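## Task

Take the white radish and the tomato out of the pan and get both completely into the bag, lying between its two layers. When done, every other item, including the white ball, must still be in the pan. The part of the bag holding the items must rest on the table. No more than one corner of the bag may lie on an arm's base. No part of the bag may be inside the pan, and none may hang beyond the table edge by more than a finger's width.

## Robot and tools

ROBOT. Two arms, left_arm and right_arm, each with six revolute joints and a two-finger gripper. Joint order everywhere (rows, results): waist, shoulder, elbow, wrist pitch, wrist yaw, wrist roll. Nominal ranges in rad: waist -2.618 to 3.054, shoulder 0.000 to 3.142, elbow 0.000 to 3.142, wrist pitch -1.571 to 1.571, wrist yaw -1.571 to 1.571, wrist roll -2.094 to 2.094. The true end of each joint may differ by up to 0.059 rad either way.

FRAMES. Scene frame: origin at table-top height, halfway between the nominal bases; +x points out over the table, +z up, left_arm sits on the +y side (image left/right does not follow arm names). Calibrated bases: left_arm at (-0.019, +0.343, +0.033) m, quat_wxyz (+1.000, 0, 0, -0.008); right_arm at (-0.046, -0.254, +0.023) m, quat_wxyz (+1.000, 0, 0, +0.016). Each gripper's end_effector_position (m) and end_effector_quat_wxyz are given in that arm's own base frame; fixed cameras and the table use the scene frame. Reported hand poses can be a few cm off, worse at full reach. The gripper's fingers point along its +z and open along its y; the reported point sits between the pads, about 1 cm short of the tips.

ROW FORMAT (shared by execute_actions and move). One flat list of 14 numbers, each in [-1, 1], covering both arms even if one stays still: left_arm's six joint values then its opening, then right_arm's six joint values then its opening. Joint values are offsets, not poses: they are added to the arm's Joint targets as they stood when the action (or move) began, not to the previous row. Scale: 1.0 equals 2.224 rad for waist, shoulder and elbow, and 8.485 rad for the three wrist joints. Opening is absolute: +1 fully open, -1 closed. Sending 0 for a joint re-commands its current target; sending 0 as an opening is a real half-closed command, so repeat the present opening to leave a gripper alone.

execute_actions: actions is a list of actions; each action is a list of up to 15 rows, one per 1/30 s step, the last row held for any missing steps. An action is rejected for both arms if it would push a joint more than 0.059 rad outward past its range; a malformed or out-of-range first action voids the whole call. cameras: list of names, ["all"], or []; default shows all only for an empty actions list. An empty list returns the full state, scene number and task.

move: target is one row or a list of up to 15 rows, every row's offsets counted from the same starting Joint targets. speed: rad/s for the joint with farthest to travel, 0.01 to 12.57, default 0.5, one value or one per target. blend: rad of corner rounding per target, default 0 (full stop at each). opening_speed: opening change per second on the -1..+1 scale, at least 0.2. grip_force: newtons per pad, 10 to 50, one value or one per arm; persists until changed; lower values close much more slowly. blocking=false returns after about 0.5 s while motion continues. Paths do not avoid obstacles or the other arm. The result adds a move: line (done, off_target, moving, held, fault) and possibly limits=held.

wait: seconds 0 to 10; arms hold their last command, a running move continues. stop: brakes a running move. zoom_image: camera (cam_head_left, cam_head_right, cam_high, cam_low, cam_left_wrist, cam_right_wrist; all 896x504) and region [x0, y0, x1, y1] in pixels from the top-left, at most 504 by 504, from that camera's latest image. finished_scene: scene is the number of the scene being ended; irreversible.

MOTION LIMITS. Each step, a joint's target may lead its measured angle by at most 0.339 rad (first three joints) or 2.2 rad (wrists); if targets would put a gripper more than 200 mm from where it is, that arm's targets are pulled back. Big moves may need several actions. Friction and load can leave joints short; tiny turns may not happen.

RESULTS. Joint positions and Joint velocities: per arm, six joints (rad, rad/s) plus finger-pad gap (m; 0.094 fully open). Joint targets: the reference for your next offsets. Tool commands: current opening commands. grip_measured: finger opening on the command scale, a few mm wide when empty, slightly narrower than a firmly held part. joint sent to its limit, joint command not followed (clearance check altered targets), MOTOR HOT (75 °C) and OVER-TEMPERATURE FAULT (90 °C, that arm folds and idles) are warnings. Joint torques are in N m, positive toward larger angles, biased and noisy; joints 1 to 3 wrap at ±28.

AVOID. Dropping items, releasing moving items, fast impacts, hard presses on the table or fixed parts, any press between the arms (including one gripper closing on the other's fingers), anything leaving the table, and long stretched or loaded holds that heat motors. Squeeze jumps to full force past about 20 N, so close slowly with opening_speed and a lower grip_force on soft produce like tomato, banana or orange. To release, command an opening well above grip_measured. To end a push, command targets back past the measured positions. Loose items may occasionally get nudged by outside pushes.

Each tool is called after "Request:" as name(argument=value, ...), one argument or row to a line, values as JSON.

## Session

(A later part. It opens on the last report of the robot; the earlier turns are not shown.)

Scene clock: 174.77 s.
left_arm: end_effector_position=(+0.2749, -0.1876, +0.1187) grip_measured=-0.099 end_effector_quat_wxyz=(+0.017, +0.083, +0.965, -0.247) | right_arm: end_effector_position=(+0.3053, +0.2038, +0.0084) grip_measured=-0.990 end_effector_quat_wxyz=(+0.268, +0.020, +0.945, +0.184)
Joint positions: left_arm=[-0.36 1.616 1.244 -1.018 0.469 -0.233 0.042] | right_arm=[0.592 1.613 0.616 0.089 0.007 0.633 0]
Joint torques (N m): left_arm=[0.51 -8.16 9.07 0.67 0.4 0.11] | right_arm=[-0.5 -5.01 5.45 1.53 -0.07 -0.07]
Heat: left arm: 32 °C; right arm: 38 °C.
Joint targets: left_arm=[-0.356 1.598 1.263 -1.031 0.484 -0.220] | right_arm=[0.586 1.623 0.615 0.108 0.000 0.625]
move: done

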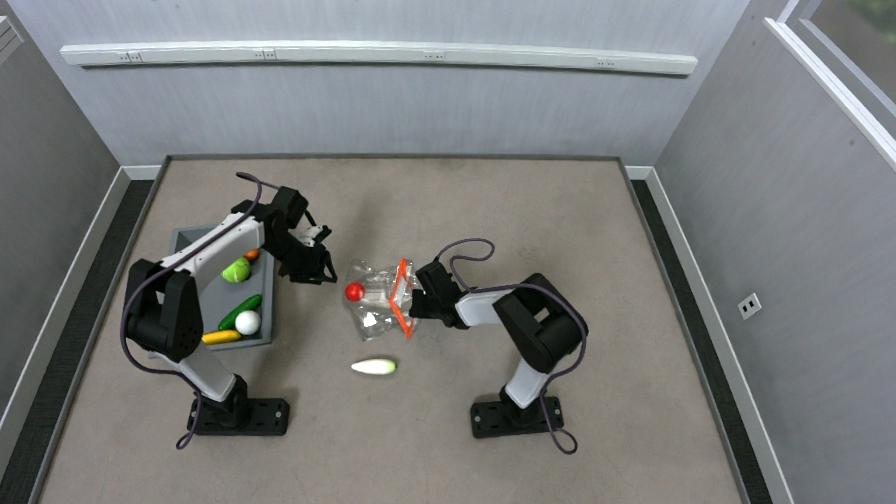

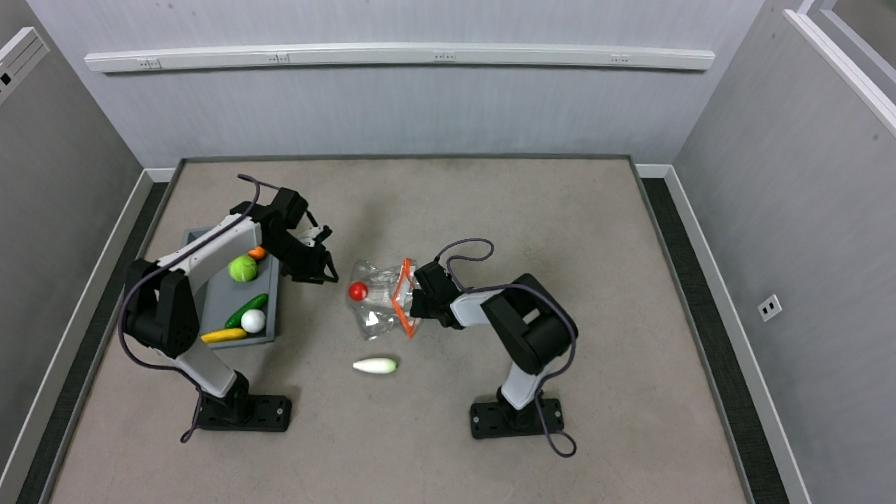

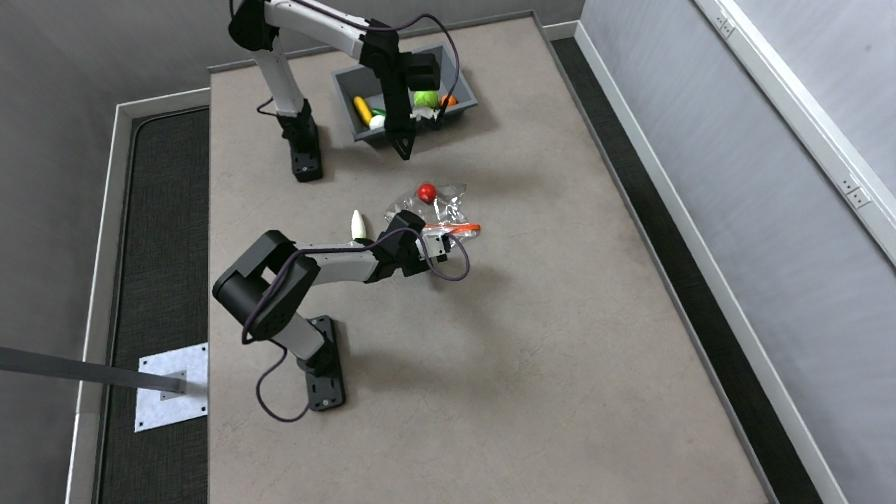

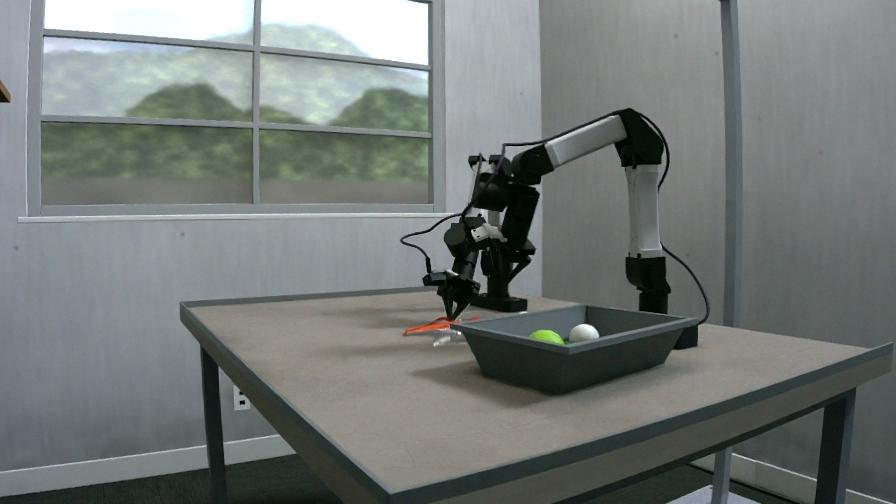

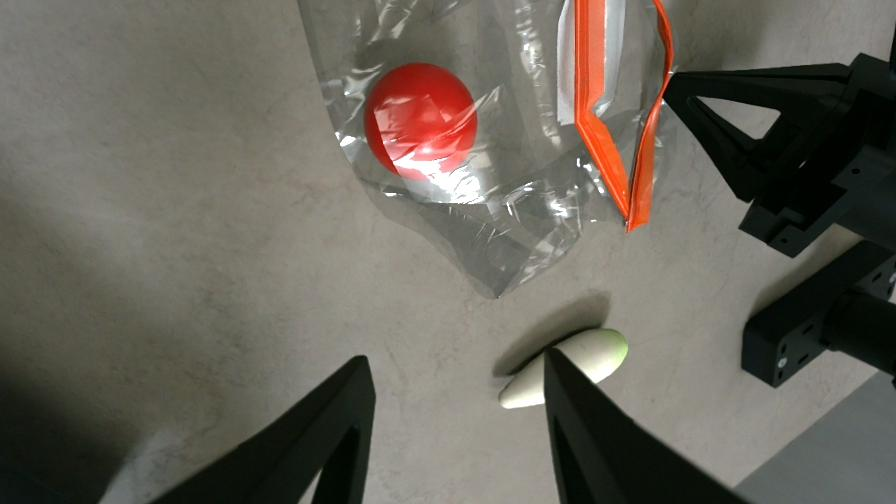

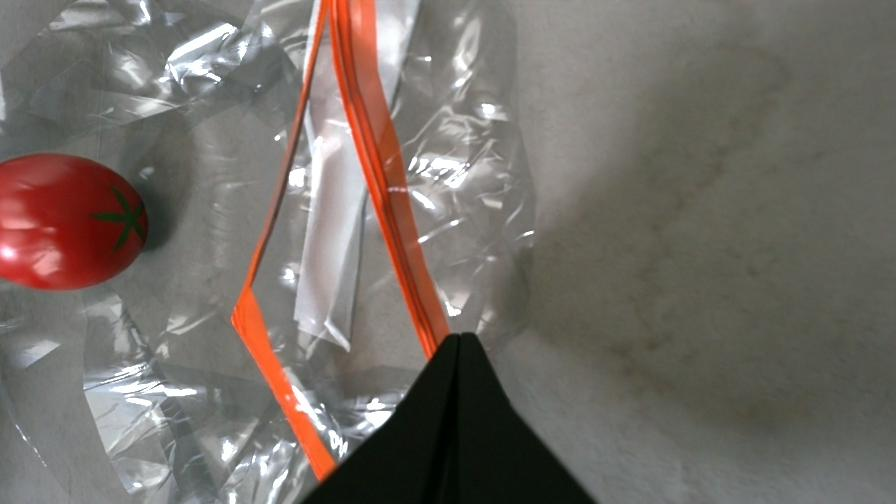

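Request:
move(
  target=[
    [-0.1094,0.0797,-0.0411,0.0454,-0.0075,-0.0547,0.1,0,0,0,0,0,0,-1],
    [-0.1507,0.1706,-0.0610,0.0789,-0.0111,-0.0660,0.1,0,0,0,0,0,0,-1],
  ],
  speed=[0.5,0.3],
  blend=0.02,
  cameras=["cam_left_wrist","cam_right_wrist","cam_low","cam_high"],
)

Request:
zoom_image(
  camera="cam_low",
  region=[400, 240, 560, 350],
)

Scene clock: 178.60 s.
left_arm: end_effector_position=(+0.2805, -0.3239, +0.0088) grip_measured=+0.098 end_effector_quat_wxyz=(+0.012, +0.006, +0.960, -0.281) | right_arm: end_effector_position=(+0.3054, +0.2039, +0.0085) grip_measured=-0.990 end_effector_quat_wxyz=(+0.268, +0.020, +0.945, +0.184)
Joint positions: left_arm=[-0.693 1.951 1.145 -0.36 0.415 -0.766 0.052] | right_arm=[0.592 1.613 0.616 0.09 0.007 0.633 0]
Joint torques (N m): left_arm=[0.34 -7.24 5 1.25 -0.04 -0.16] | right_arm=[-0.53 -5.01 5.45 1.54 -0.07 -0.06]
Heat: left arm: 32 °C; right arm: 38 °C.
Joint targets: left_arm=[-0.691 1.978 1.127 -0.361 0.389 -0.780] | right_arm=[0.586 1.623 0.615 0.108 0.000 0.625]
move: done
Images, in order (width x height): cam_high 896x504, cam_low 896x504, cam_left_wrist 896x504, cam_right_wrist 896x504.

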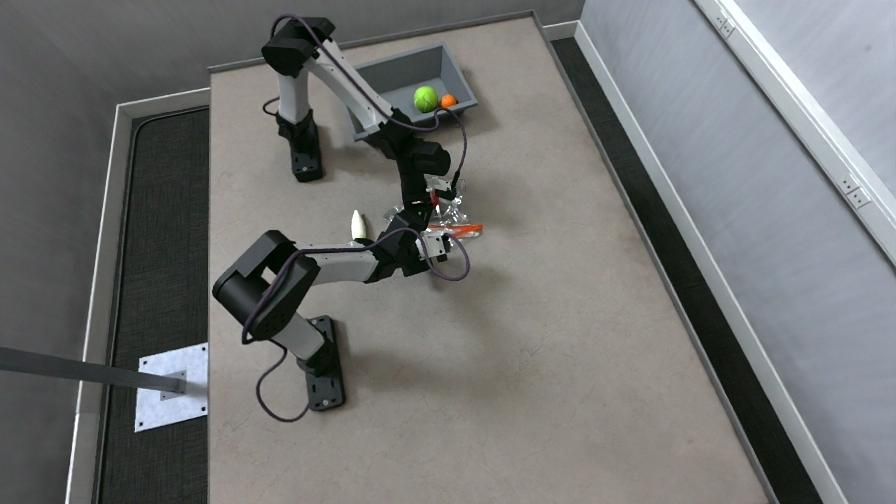

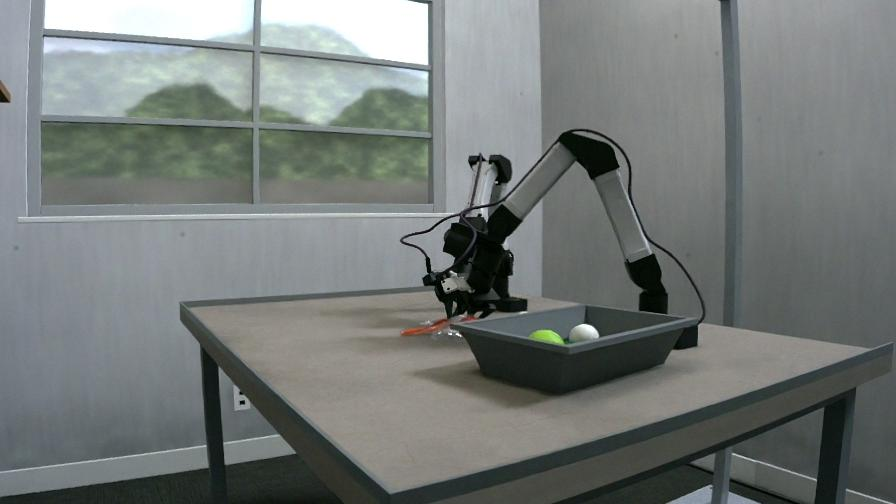

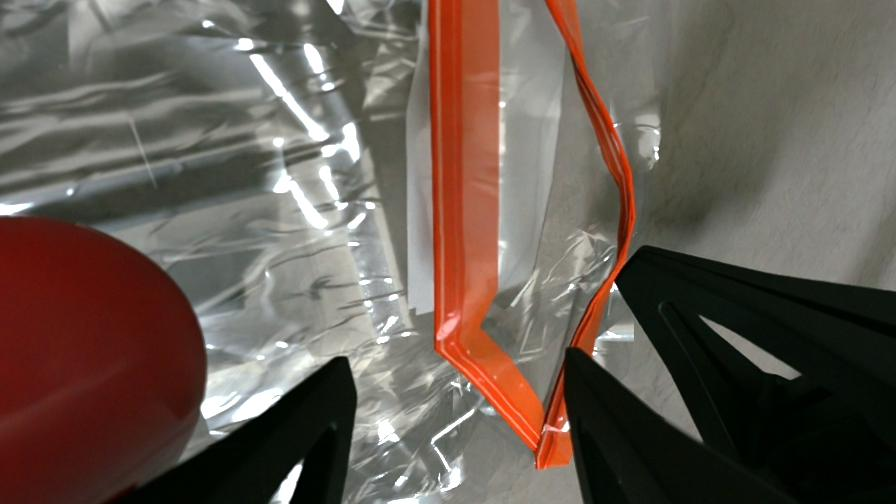

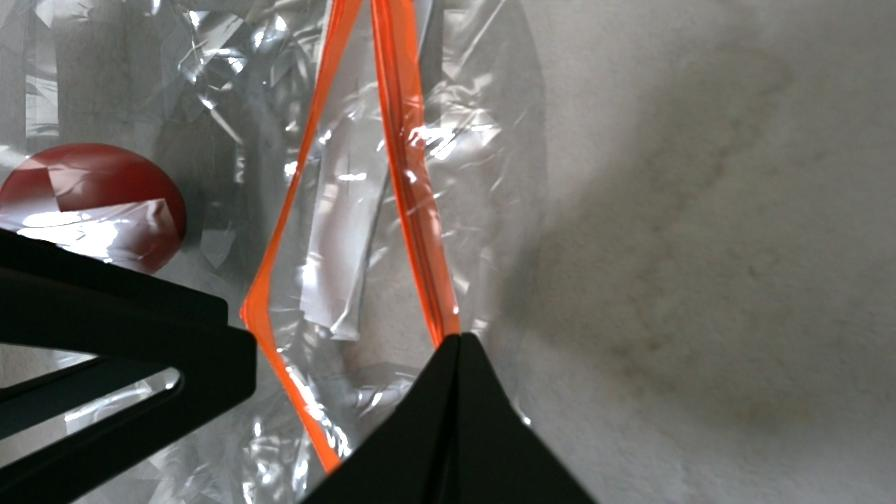

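Scaled by 3.150 from the camera's 896x504 image, which has a finer 1280x720 frame.

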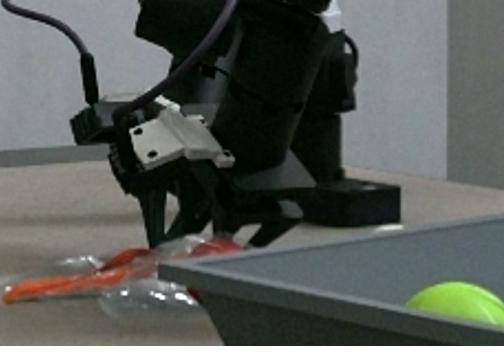

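Request:
execute_actions(
  actions=[],
)

Scene clock: 179.77 s.
left_arm: end_effector_position=(+0.2806, -0.3239, +0.0089) grip_measured=+0.098 end_effector_quat_wxyz=(+0.012, +0.006, +0.959, -0.282) | right_arm: end_effector_position=(+0.3054, +0.2039, +0.0085) grip_measured=-0.990 end_effector_quat_wxyz=(+0.268, +0.020, +0.945, +0.184)
Joint positions: left_arm=[-0.693 1.951 1.145 -0.36 0.415 -0.766 0.052] | right_arm=[0.592 1.613 0.616 0.09 0.007 0.633 0]
Joint velocities: within noise
Joint torques (N m): left_arm=[0.31 -7.21 5.03 1.27 -0.05 -0.13] | right_arm=[-0.51 -5.01 5.42 1.54 -0.06 -0.07]
Heat: left arm: 32 °C; right arm: 38 °C.
Joint targets: left_arm=[-0.691 1.978 1.127 -0.361 0.390 -0.780] | right_arm=[0.586 1.623 0.615 0.108 0.000 0.625]
Tool commands: left_gripper/opening=+0.1 right_gripper/opening=-1.0

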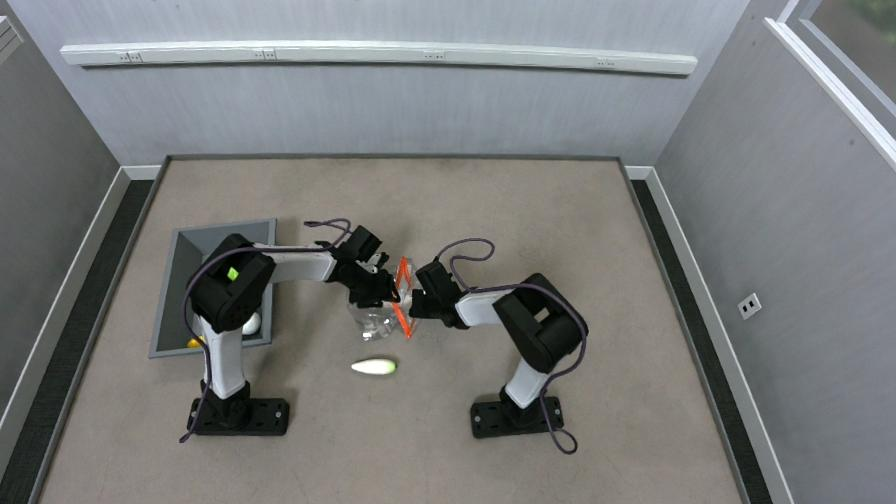

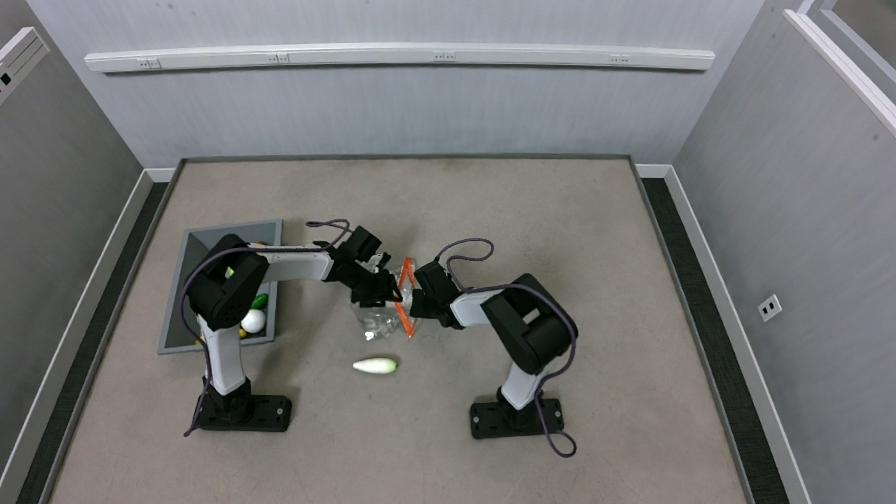

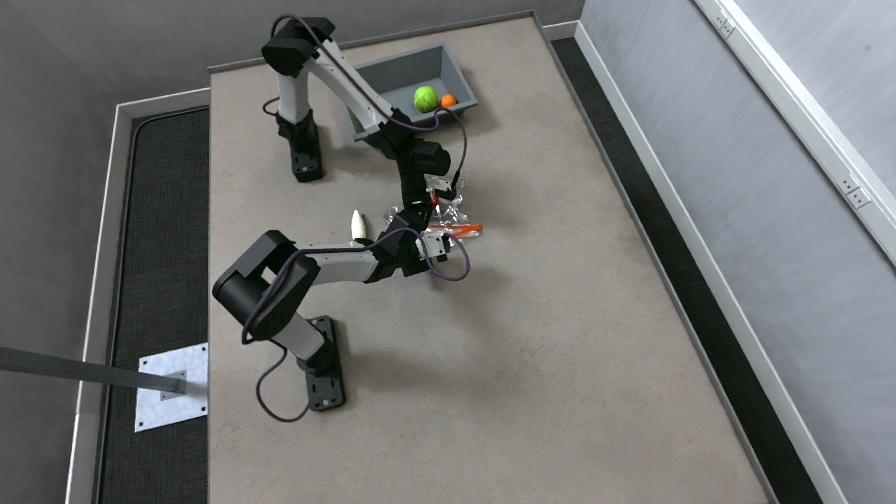

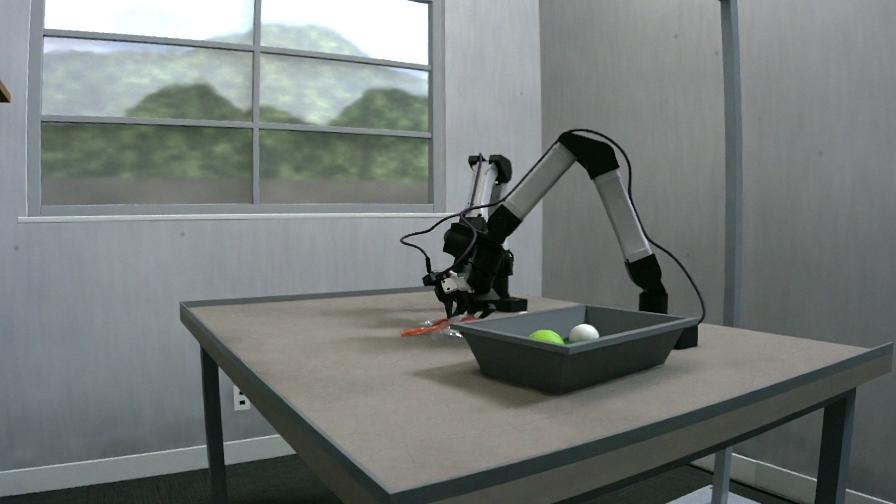

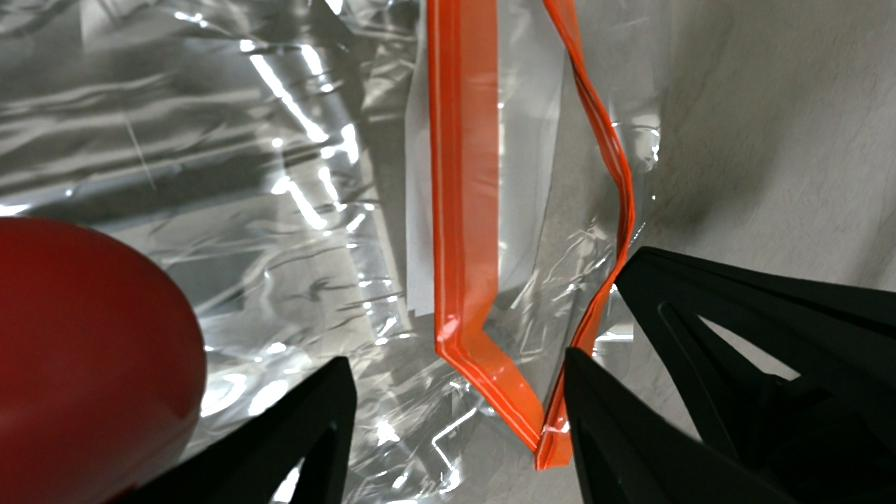

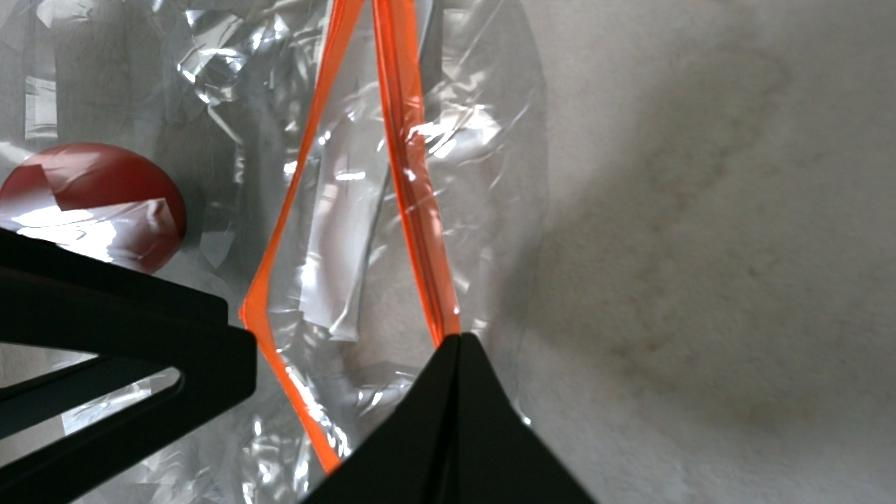

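Request:
move(
  target=[0.0203,0.028,0.0734,-0.014,0.0018,0.0053,0.1,0,0,0,0,0,0,-1],
  cameras=["cam_left_wrist","cam_right_wrist"],
)

Scene clock: 181.90 s.
left_arm: end_effector_position=(+0.3058, -0.3198, +0.0110) grip_measured=+0.098 end_effector_quat_wxyz=(+0.004, -0.011, +0.963, -0.268) | right_arm: end_effector_position=(+0.3054, +0.2039, +0.0085) grip_measured=-0.990 end_effector_quat_wxyz=(+0.268, +0.020, +0.945, +0.184)
Joint positions: left_arm=[-0.649 2.018 1.272 -0.466 0.415 -0.748 0.052] | right_arm=[0.592 1.613 0.616 0.09 0.007 0.633 0]
Joint torques (N m): left_arm=[0.4 -8.21 8.64 1.05 0.1 0.11] | right_arm=[-0.53 -5 5.42 1.54 -0.07 -0.07]
Heat: left arm: 32 °C; right arm: 37 °C.
Joint targets: left_arm=[-0.646 2.040 1.291 -0.480 0.405 -0.735] | right_arm=[0.586 1.623 0.615 0.108 0.000 0.625]
move: done
Images, in order (width x height): cam_left_wrist 896x504, cam_right_wrist 896x504.

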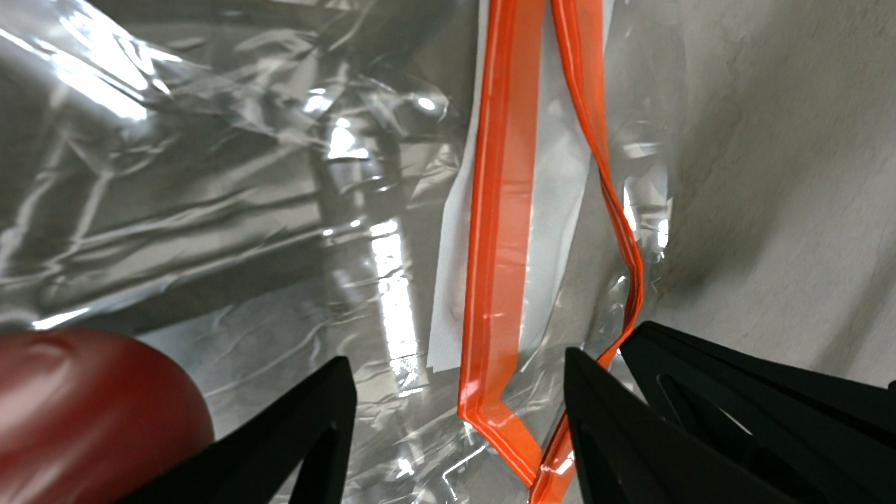

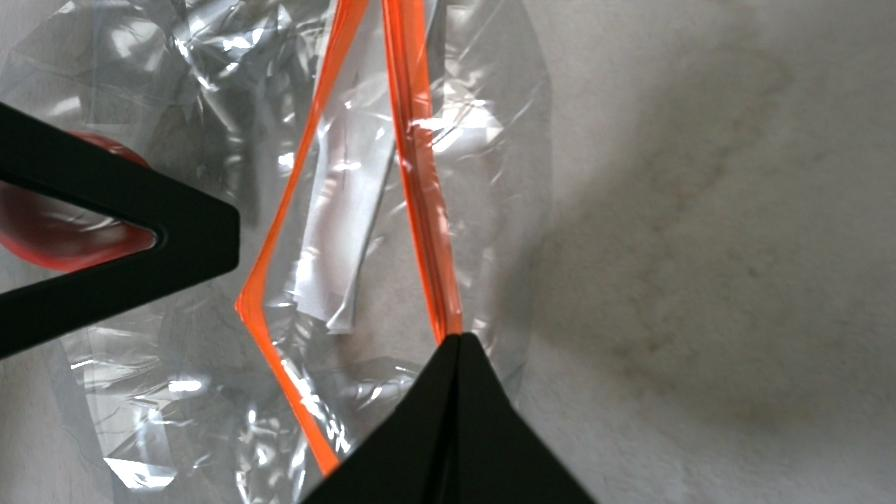

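Request:
move(
  target=[
    [0.0011,0.0148,0.0024,0.003,0,0,0.1,0,0,0,0,0,0,-1],
    [0.0011,0.0148,0.0024,0.003,0,0,-1,0,0,0,0,0,0,-1],
  ],
  opening_speed=1.5,
  cameras=["cam_left_wrist","cam_right_wrist"],
)

Scene clock: 185.23 s.
left_arm: end_effector_position=(+0.3061, -0.3201, -0.0003) grip_measured=-0.985 end_effector_quat_wxyz=(-0.003, -0.012, +0.965, -0.262) | right_arm: end_effector_position=(+0.3054, +0.2039, +0.0085) grip_measured=-0.990 end_effector_quat_wxyz=(+0.268, +0.020, +0.945, +0.184)
Joint positions: left_arm=[-0.649 2.052 1.279 -0.458 0.415 -0.746 0.001] | right_arm=[0.592 1.613 0.616 0.09 0.007 0.633 0]
Joint torques (N m): left_arm=[0.61 -8.43 8.38 1.18 0.11 0.09] | right_arm=[-0.53 -5.01 5.44 1.54 -0.07 -0.07]
Heat: left arm: 32 °C; right arm: 37 °C.
Joint targets: left_arm=[-0.644 2.073 1.296 -0.455 0.405 -0.735] | right_arm=[0.586 1.623 0.615 0.108 0.000 0.625]
move: done
Images, in order (width x height): cam_left_wrist 896x504, cam_right_wrist 896x504.

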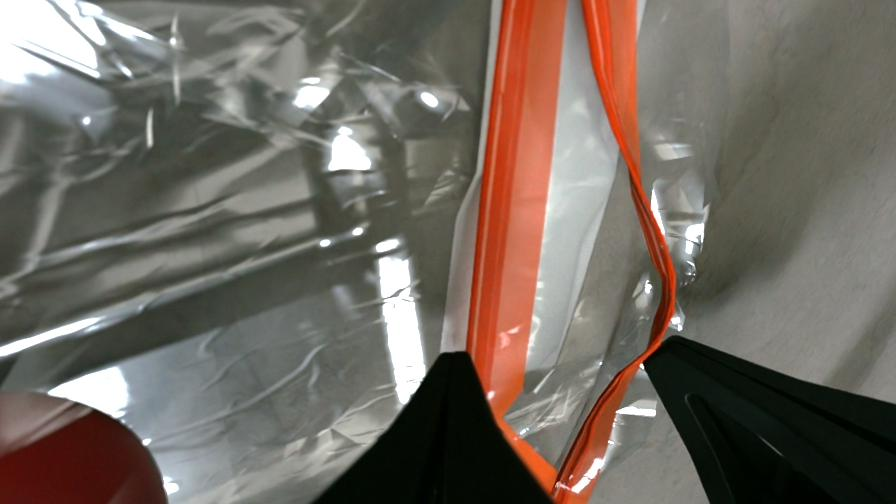

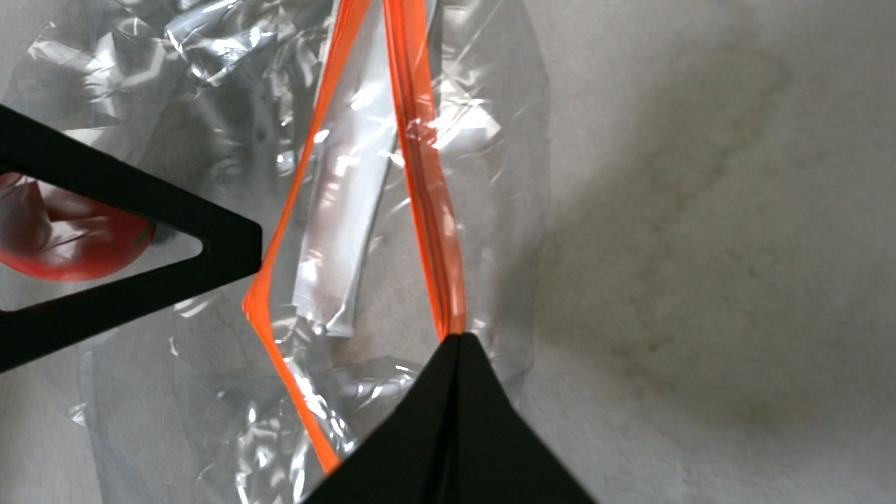

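Request:
zoom_image(
  camera="cam_left_wrist",
  region=[350, 290, 650, 504],
)

Request:
zoom_image(
  camera="cam_right_wrist",
  region=[150, 150, 450, 350],
)

Scaled by 1.680 from the camera's 896x504 image, which has a finer 1280x720 frame.

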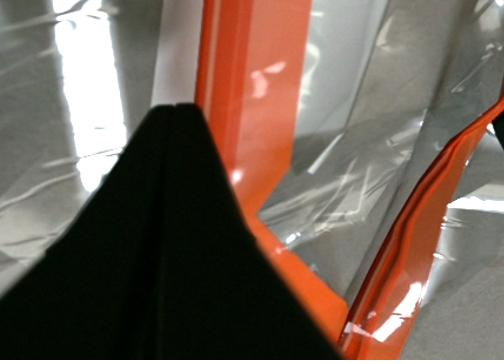

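Scaled by 1.680 from the camera's 896x504 image, which has a finer 1280x720 frame.

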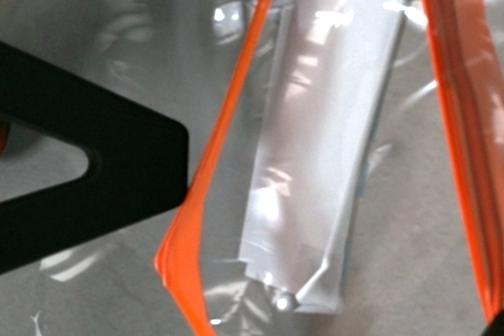

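Request:
move(
  target=[0.0011,-0.0252,-0.0024,-0.003,0,0,-1,0,0,0,0,0,0,-1],
  cameras=["cam_left_wrist","cam_right_wrist"],
)

Scene clock: 186.70 s.
left_arm: end_effector_position=(+0.3047, -0.3191, -0.0009) grip_measured=-0.985 end_effector_quat_wxyz=(-0.006, -0.013, +0.966, -0.260) | right_arm: end_effector_position=(+0.3054, +0.2039, +0.0085) grip_measured=-0.990 end_effector_quat_wxyz=(+0.268, +0.020, +0.945, +0.184)
Joint positions: left_arm=[-0.649 2.052 1.279 -0.466 0.415 -0.746 0.001] | right_arm=[0.592 1.613 0.616 0.09 0.007 0.633 0]
Joint torques (N m): left_arm=[0.77 -12.78 7.79 0.98 0.11 0.1] | right_arm=[-0.54 -4.98 5.44 1.54 -0.07 -0.06]
Heat: left arm: 33 °C; right arm: 37 °C.
Joint targets: left_arm=[-0.641 2.017 1.290 -0.480 0.405 -0.735] | right_arm=[0.586 1.623 0.615 0.108 0.000 0.625]
move: done
Images, in order (width x height): cam_left_wrist 896x504, cam_right_wrist 896x504.

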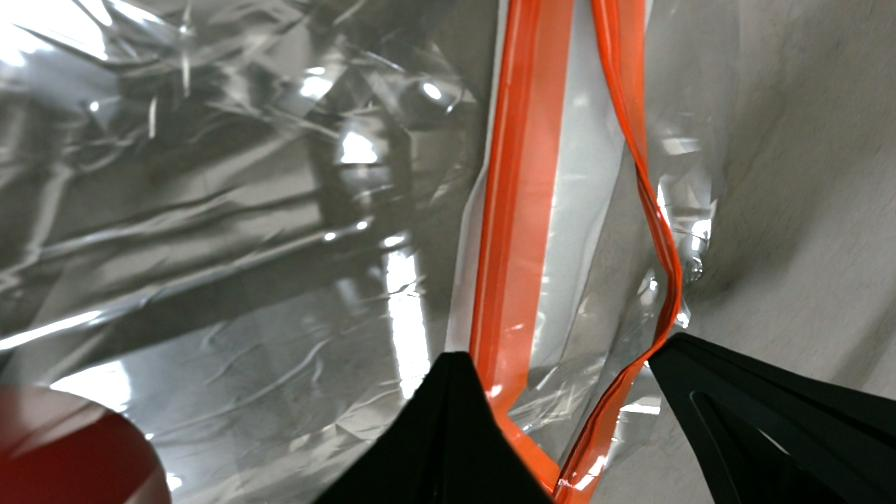

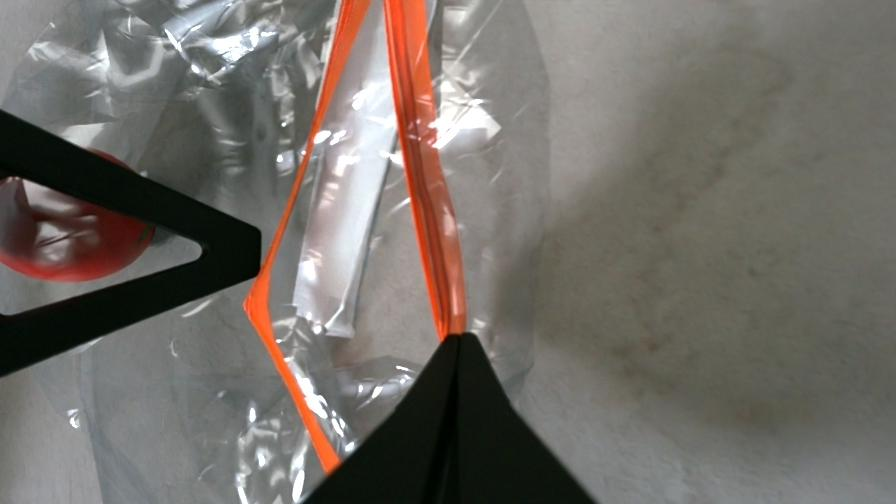

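Request:
move(
  target=[
    [-0.0119,0.004,0.0443,-0.0104,-0.0008,-0.0028,-1,0,0,0,0,0,0,-1],
    [-0.0119,0.004,0.0443,-0.0104,-0.0008,-0.0028,-0.2,0,0,0,0,0,0,-1],
    [-0.0119,0.0441,0.0121,0.0066,-0.0008,-0.0028,-0.2,0,0,0,0,0,0,-1],
  ],
  cameras=["cam_left_wrist","cam_right_wrist"],
)

Scene clock: 190.33 s.
left_arm: end_effector_position=(+0.3156, -0.3341, -0.0037) grip_measured=-0.202 end_effector_quat_wxyz=(+0.006, -0.004, +0.963, -0.269) | right_arm: end_effector_position=(+0.3054, +0.2039, +0.0085) grip_measured=-0.990 end_effector_quat_wxyz=(+0.268, +0.020, +0.945, +0.184)
Joint positions: left_arm=[-0.661 2.098 1.327 -0.432 0.413 -0.747 0.038] | right_arm=[0.592 1.613 0.616 0.09 0.007 0.633 0]
Joint torques (N m): left_arm=[-0.28 -9.2 5.87 1.33 0.06 -0.11] | right_arm=[-0.51 -5 5.45 1.54 -0.07 -0.07]
Heat: left arm: 33 °C; right arm: 37 °C.
Joint targets: left_arm=[-0.668 2.115 1.318 -0.424 0.398 -0.759] | right_arm=[0.586 1.623 0.615 0.108 0.000 0.625]
move: done
Images, in order (width x height): cam_left_wrist 896x504, cam_right_wrist 896x504.

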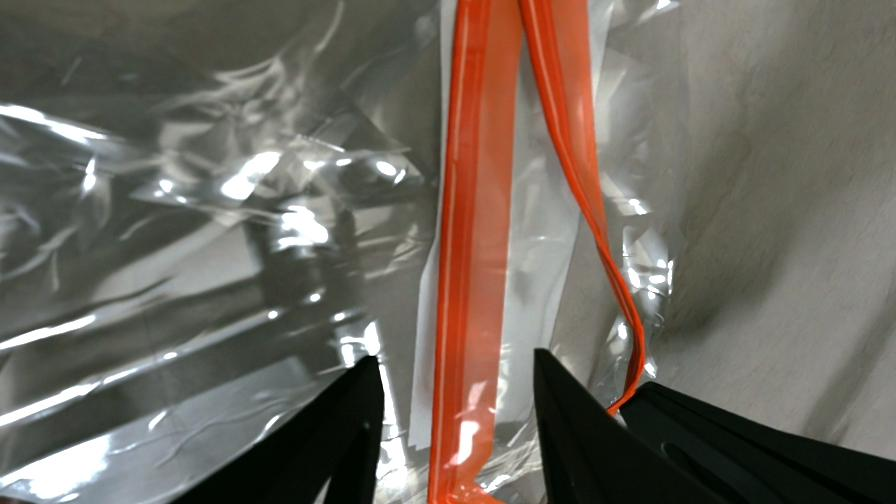

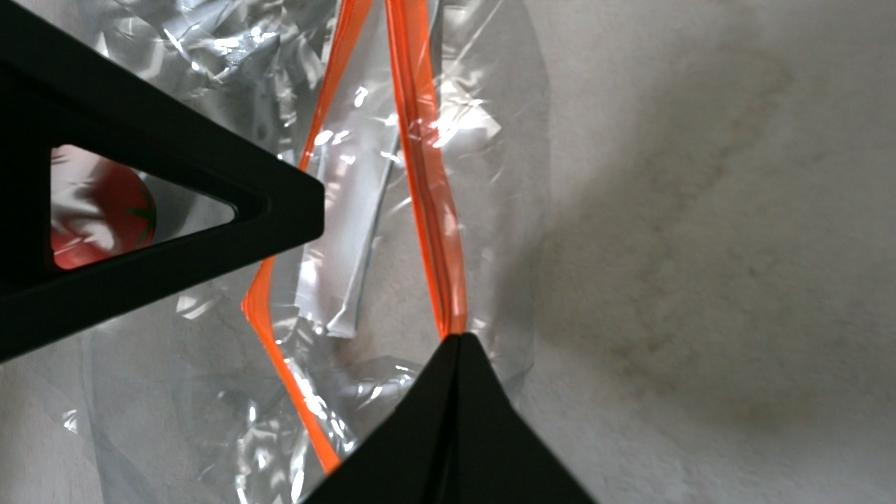

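Request:
move(
  target=[
    [0,0.0079,-0.007,0.0039,0,0,-0.2,0,0,0,0,0,0,-1],
    [0,0.0079,-0.007,0.0039,0,0,-1,0,0,0,0,0,0,-1],
  ],
  opening_speed=1.5,
  cameras=["cam_left_wrist","cam_right_wrist"],
)

Scene clock: 192.30 s.
left_arm: end_effector_position=(+0.3171, -0.3352, -0.0103) grip_measured=-0.985 end_effector_quat_wxyz=(+0.010, -0.003, +0.962, -0.273) | right_arm: end_effector_position=(+0.3054, +0.2039, +0.0085) grip_measured=-0.990 end_effector_quat_wxyz=(+0.268, +0.020, +0.945, +0.184)
Joint positions: left_arm=[-0.661 2.111 1.313 -0.395 0.413 -0.748 0.001] | right_arm=[0.592 1.613 0.616 0.09 0.007 0.633 0]
Joint torques (N m): left_arm=[-0.28 -8.9 5.6 1.27 0.06 -0.11] | right_arm=[-0.53 -5.03 5.45 1.54 -0.06 -0.07]
Heat: left arm: 33 °C; right arm: 36 °C.
Joint targets: left_arm=[-0.668 2.133 1.302 -0.391 0.398 -0.759] | right_arm=[0.586 1.623 0.615 0.108 0.000 0.625]
move: done
Images, in order (width x height): cam_left_wrist 896x504, cam_right_wrist 896x504.

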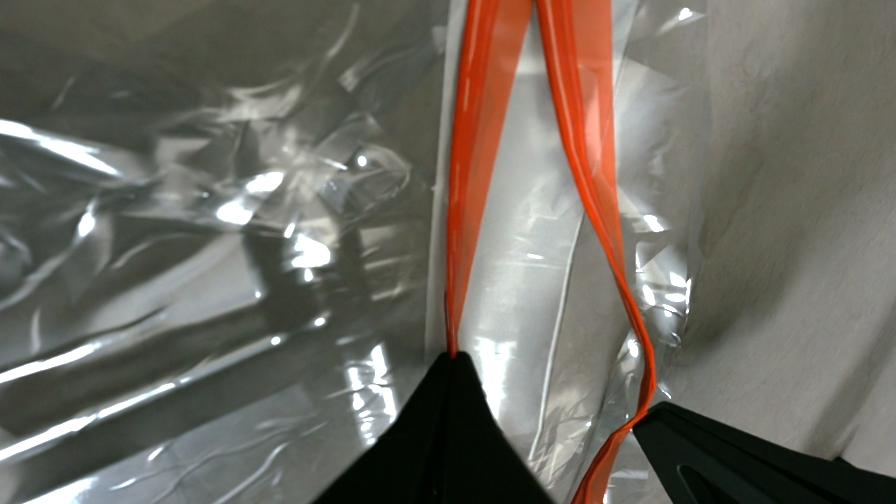

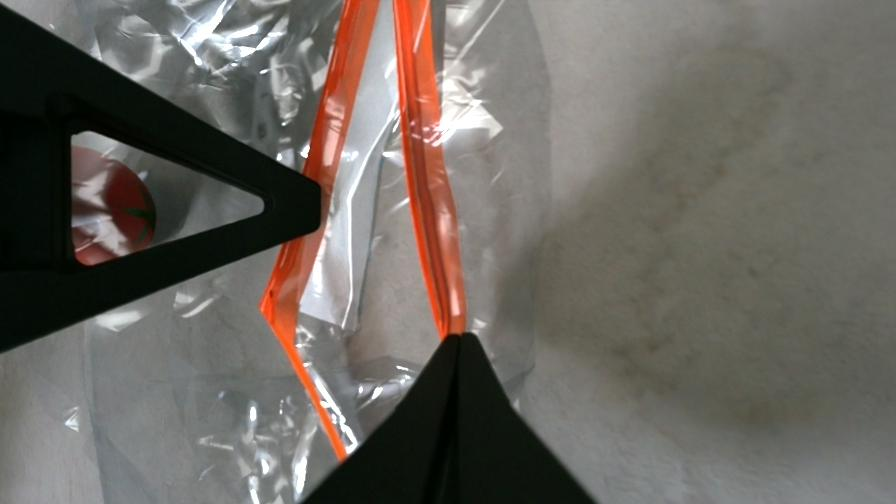

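Request:
move(
  target=[
    [0,0,0,0,0,0,-1,0,0,0,0,0,0,-0.5],
    [0,0,0,0,0,0,-1,0.0063,-0.18,0.0018,-0.0476,0,0,-0.5],
    [0.0108,-0.0899,0.0817,-0.046,0.0009,0.0028,-1,0.2446,0.1053,0.4839,-0.1783,0,-0.1243,0.0],
  ],
  speed=[0.5,0.5,0.7],
  cameras=["all"],
)

Scene clock: 198.67 s.
left_arm: end_effector_position=(+0.3039, -0.3189, +0.0716) grip_measured=-0.985 end_effector_quat_wxyz=(-0.015, -0.016, +0.968, -0.252) | right_arm: end_effector_position=(+0.1466, +0.3076, +0.1349) grip_measured=-0.001 end_effector_quat_wxyz=(+0.003, +0.700, -0.714, +0.004)
Joint positions: left_arm=[-0.65 1.96 1.465 -0.767 0.413 -0.748 0.001] | right_arm=[1.129 1.843 1.663 -1.399 0.006 -0.423 0.047]
Joint torques (N m): left_arm=[0.7 -12.04 9.21 0.93 0.13 0.1] | right_arm=[0.16 -7.02 8.64 0.21 -0.09 -0.03]
Heat: left arm: 35 °C; right arm: 36 °C.
Joint targets: left_arm=[-0.644 1.933 1.484 -0.781 0.406 -0.735] | right_arm=[1.130 1.858 1.691 -1.405 0.000 -0.430]
move: done

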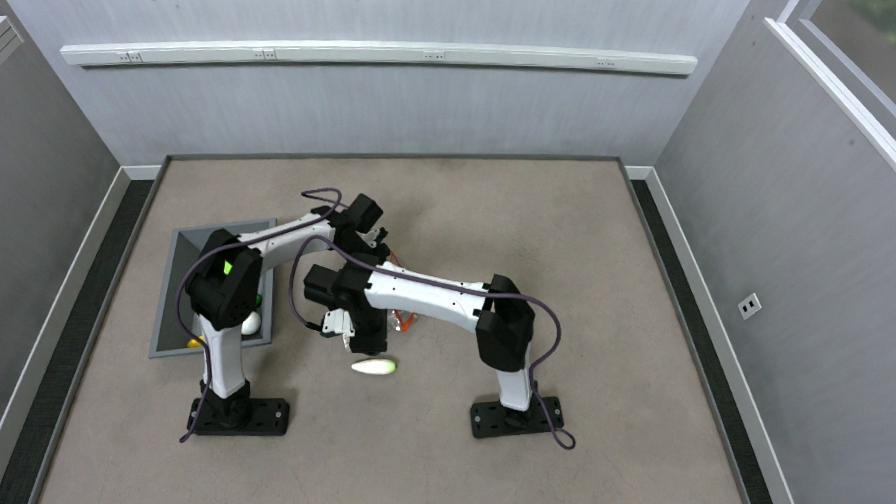

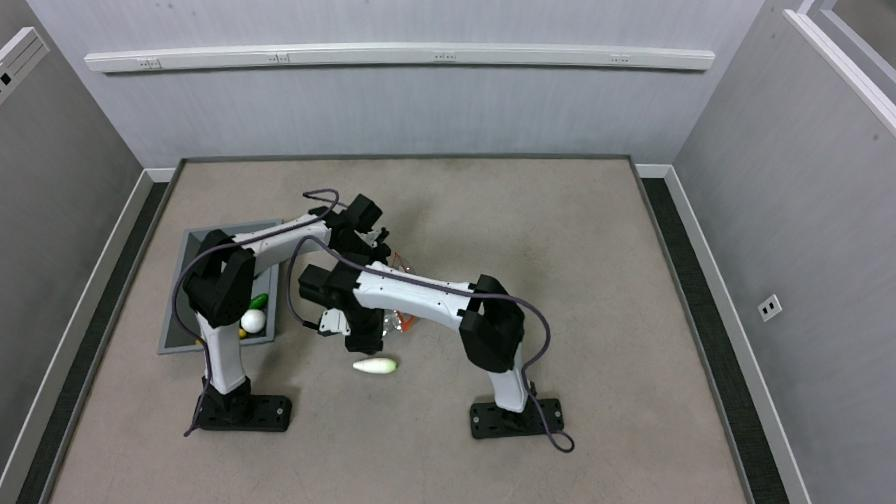

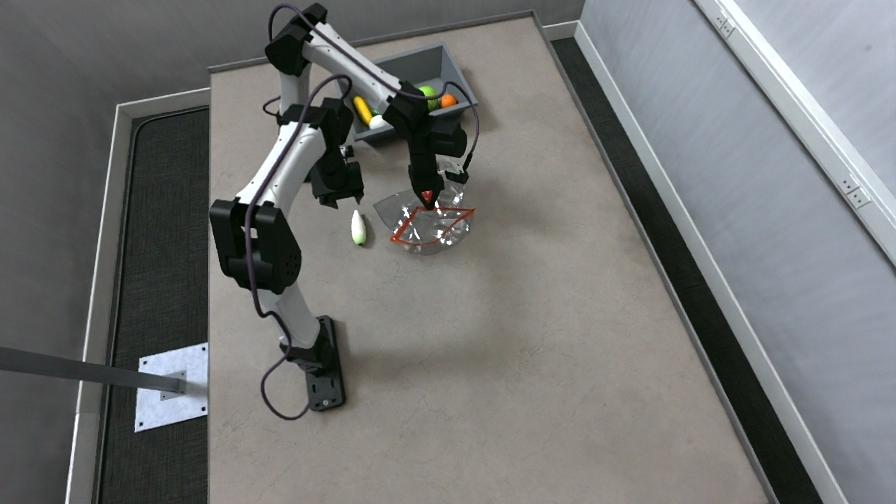

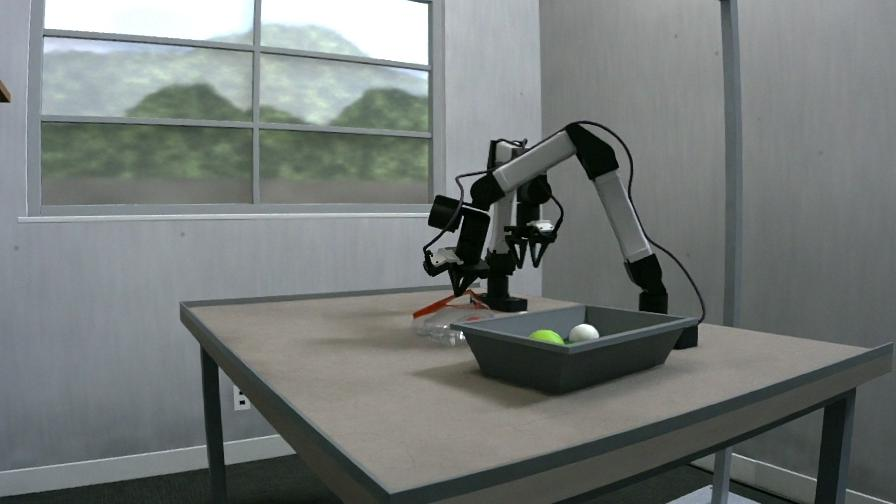

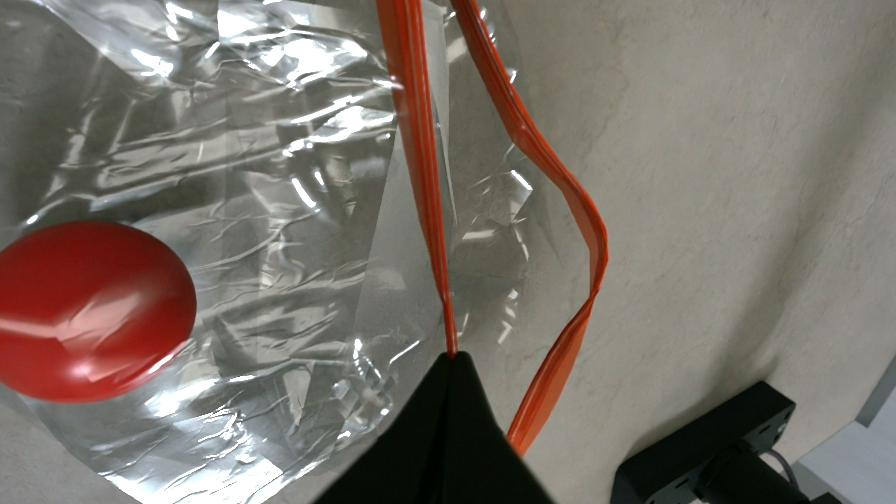

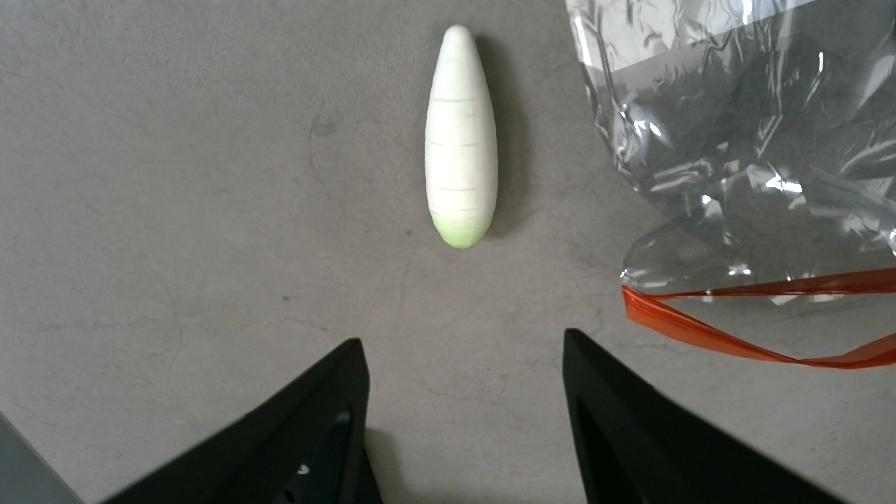

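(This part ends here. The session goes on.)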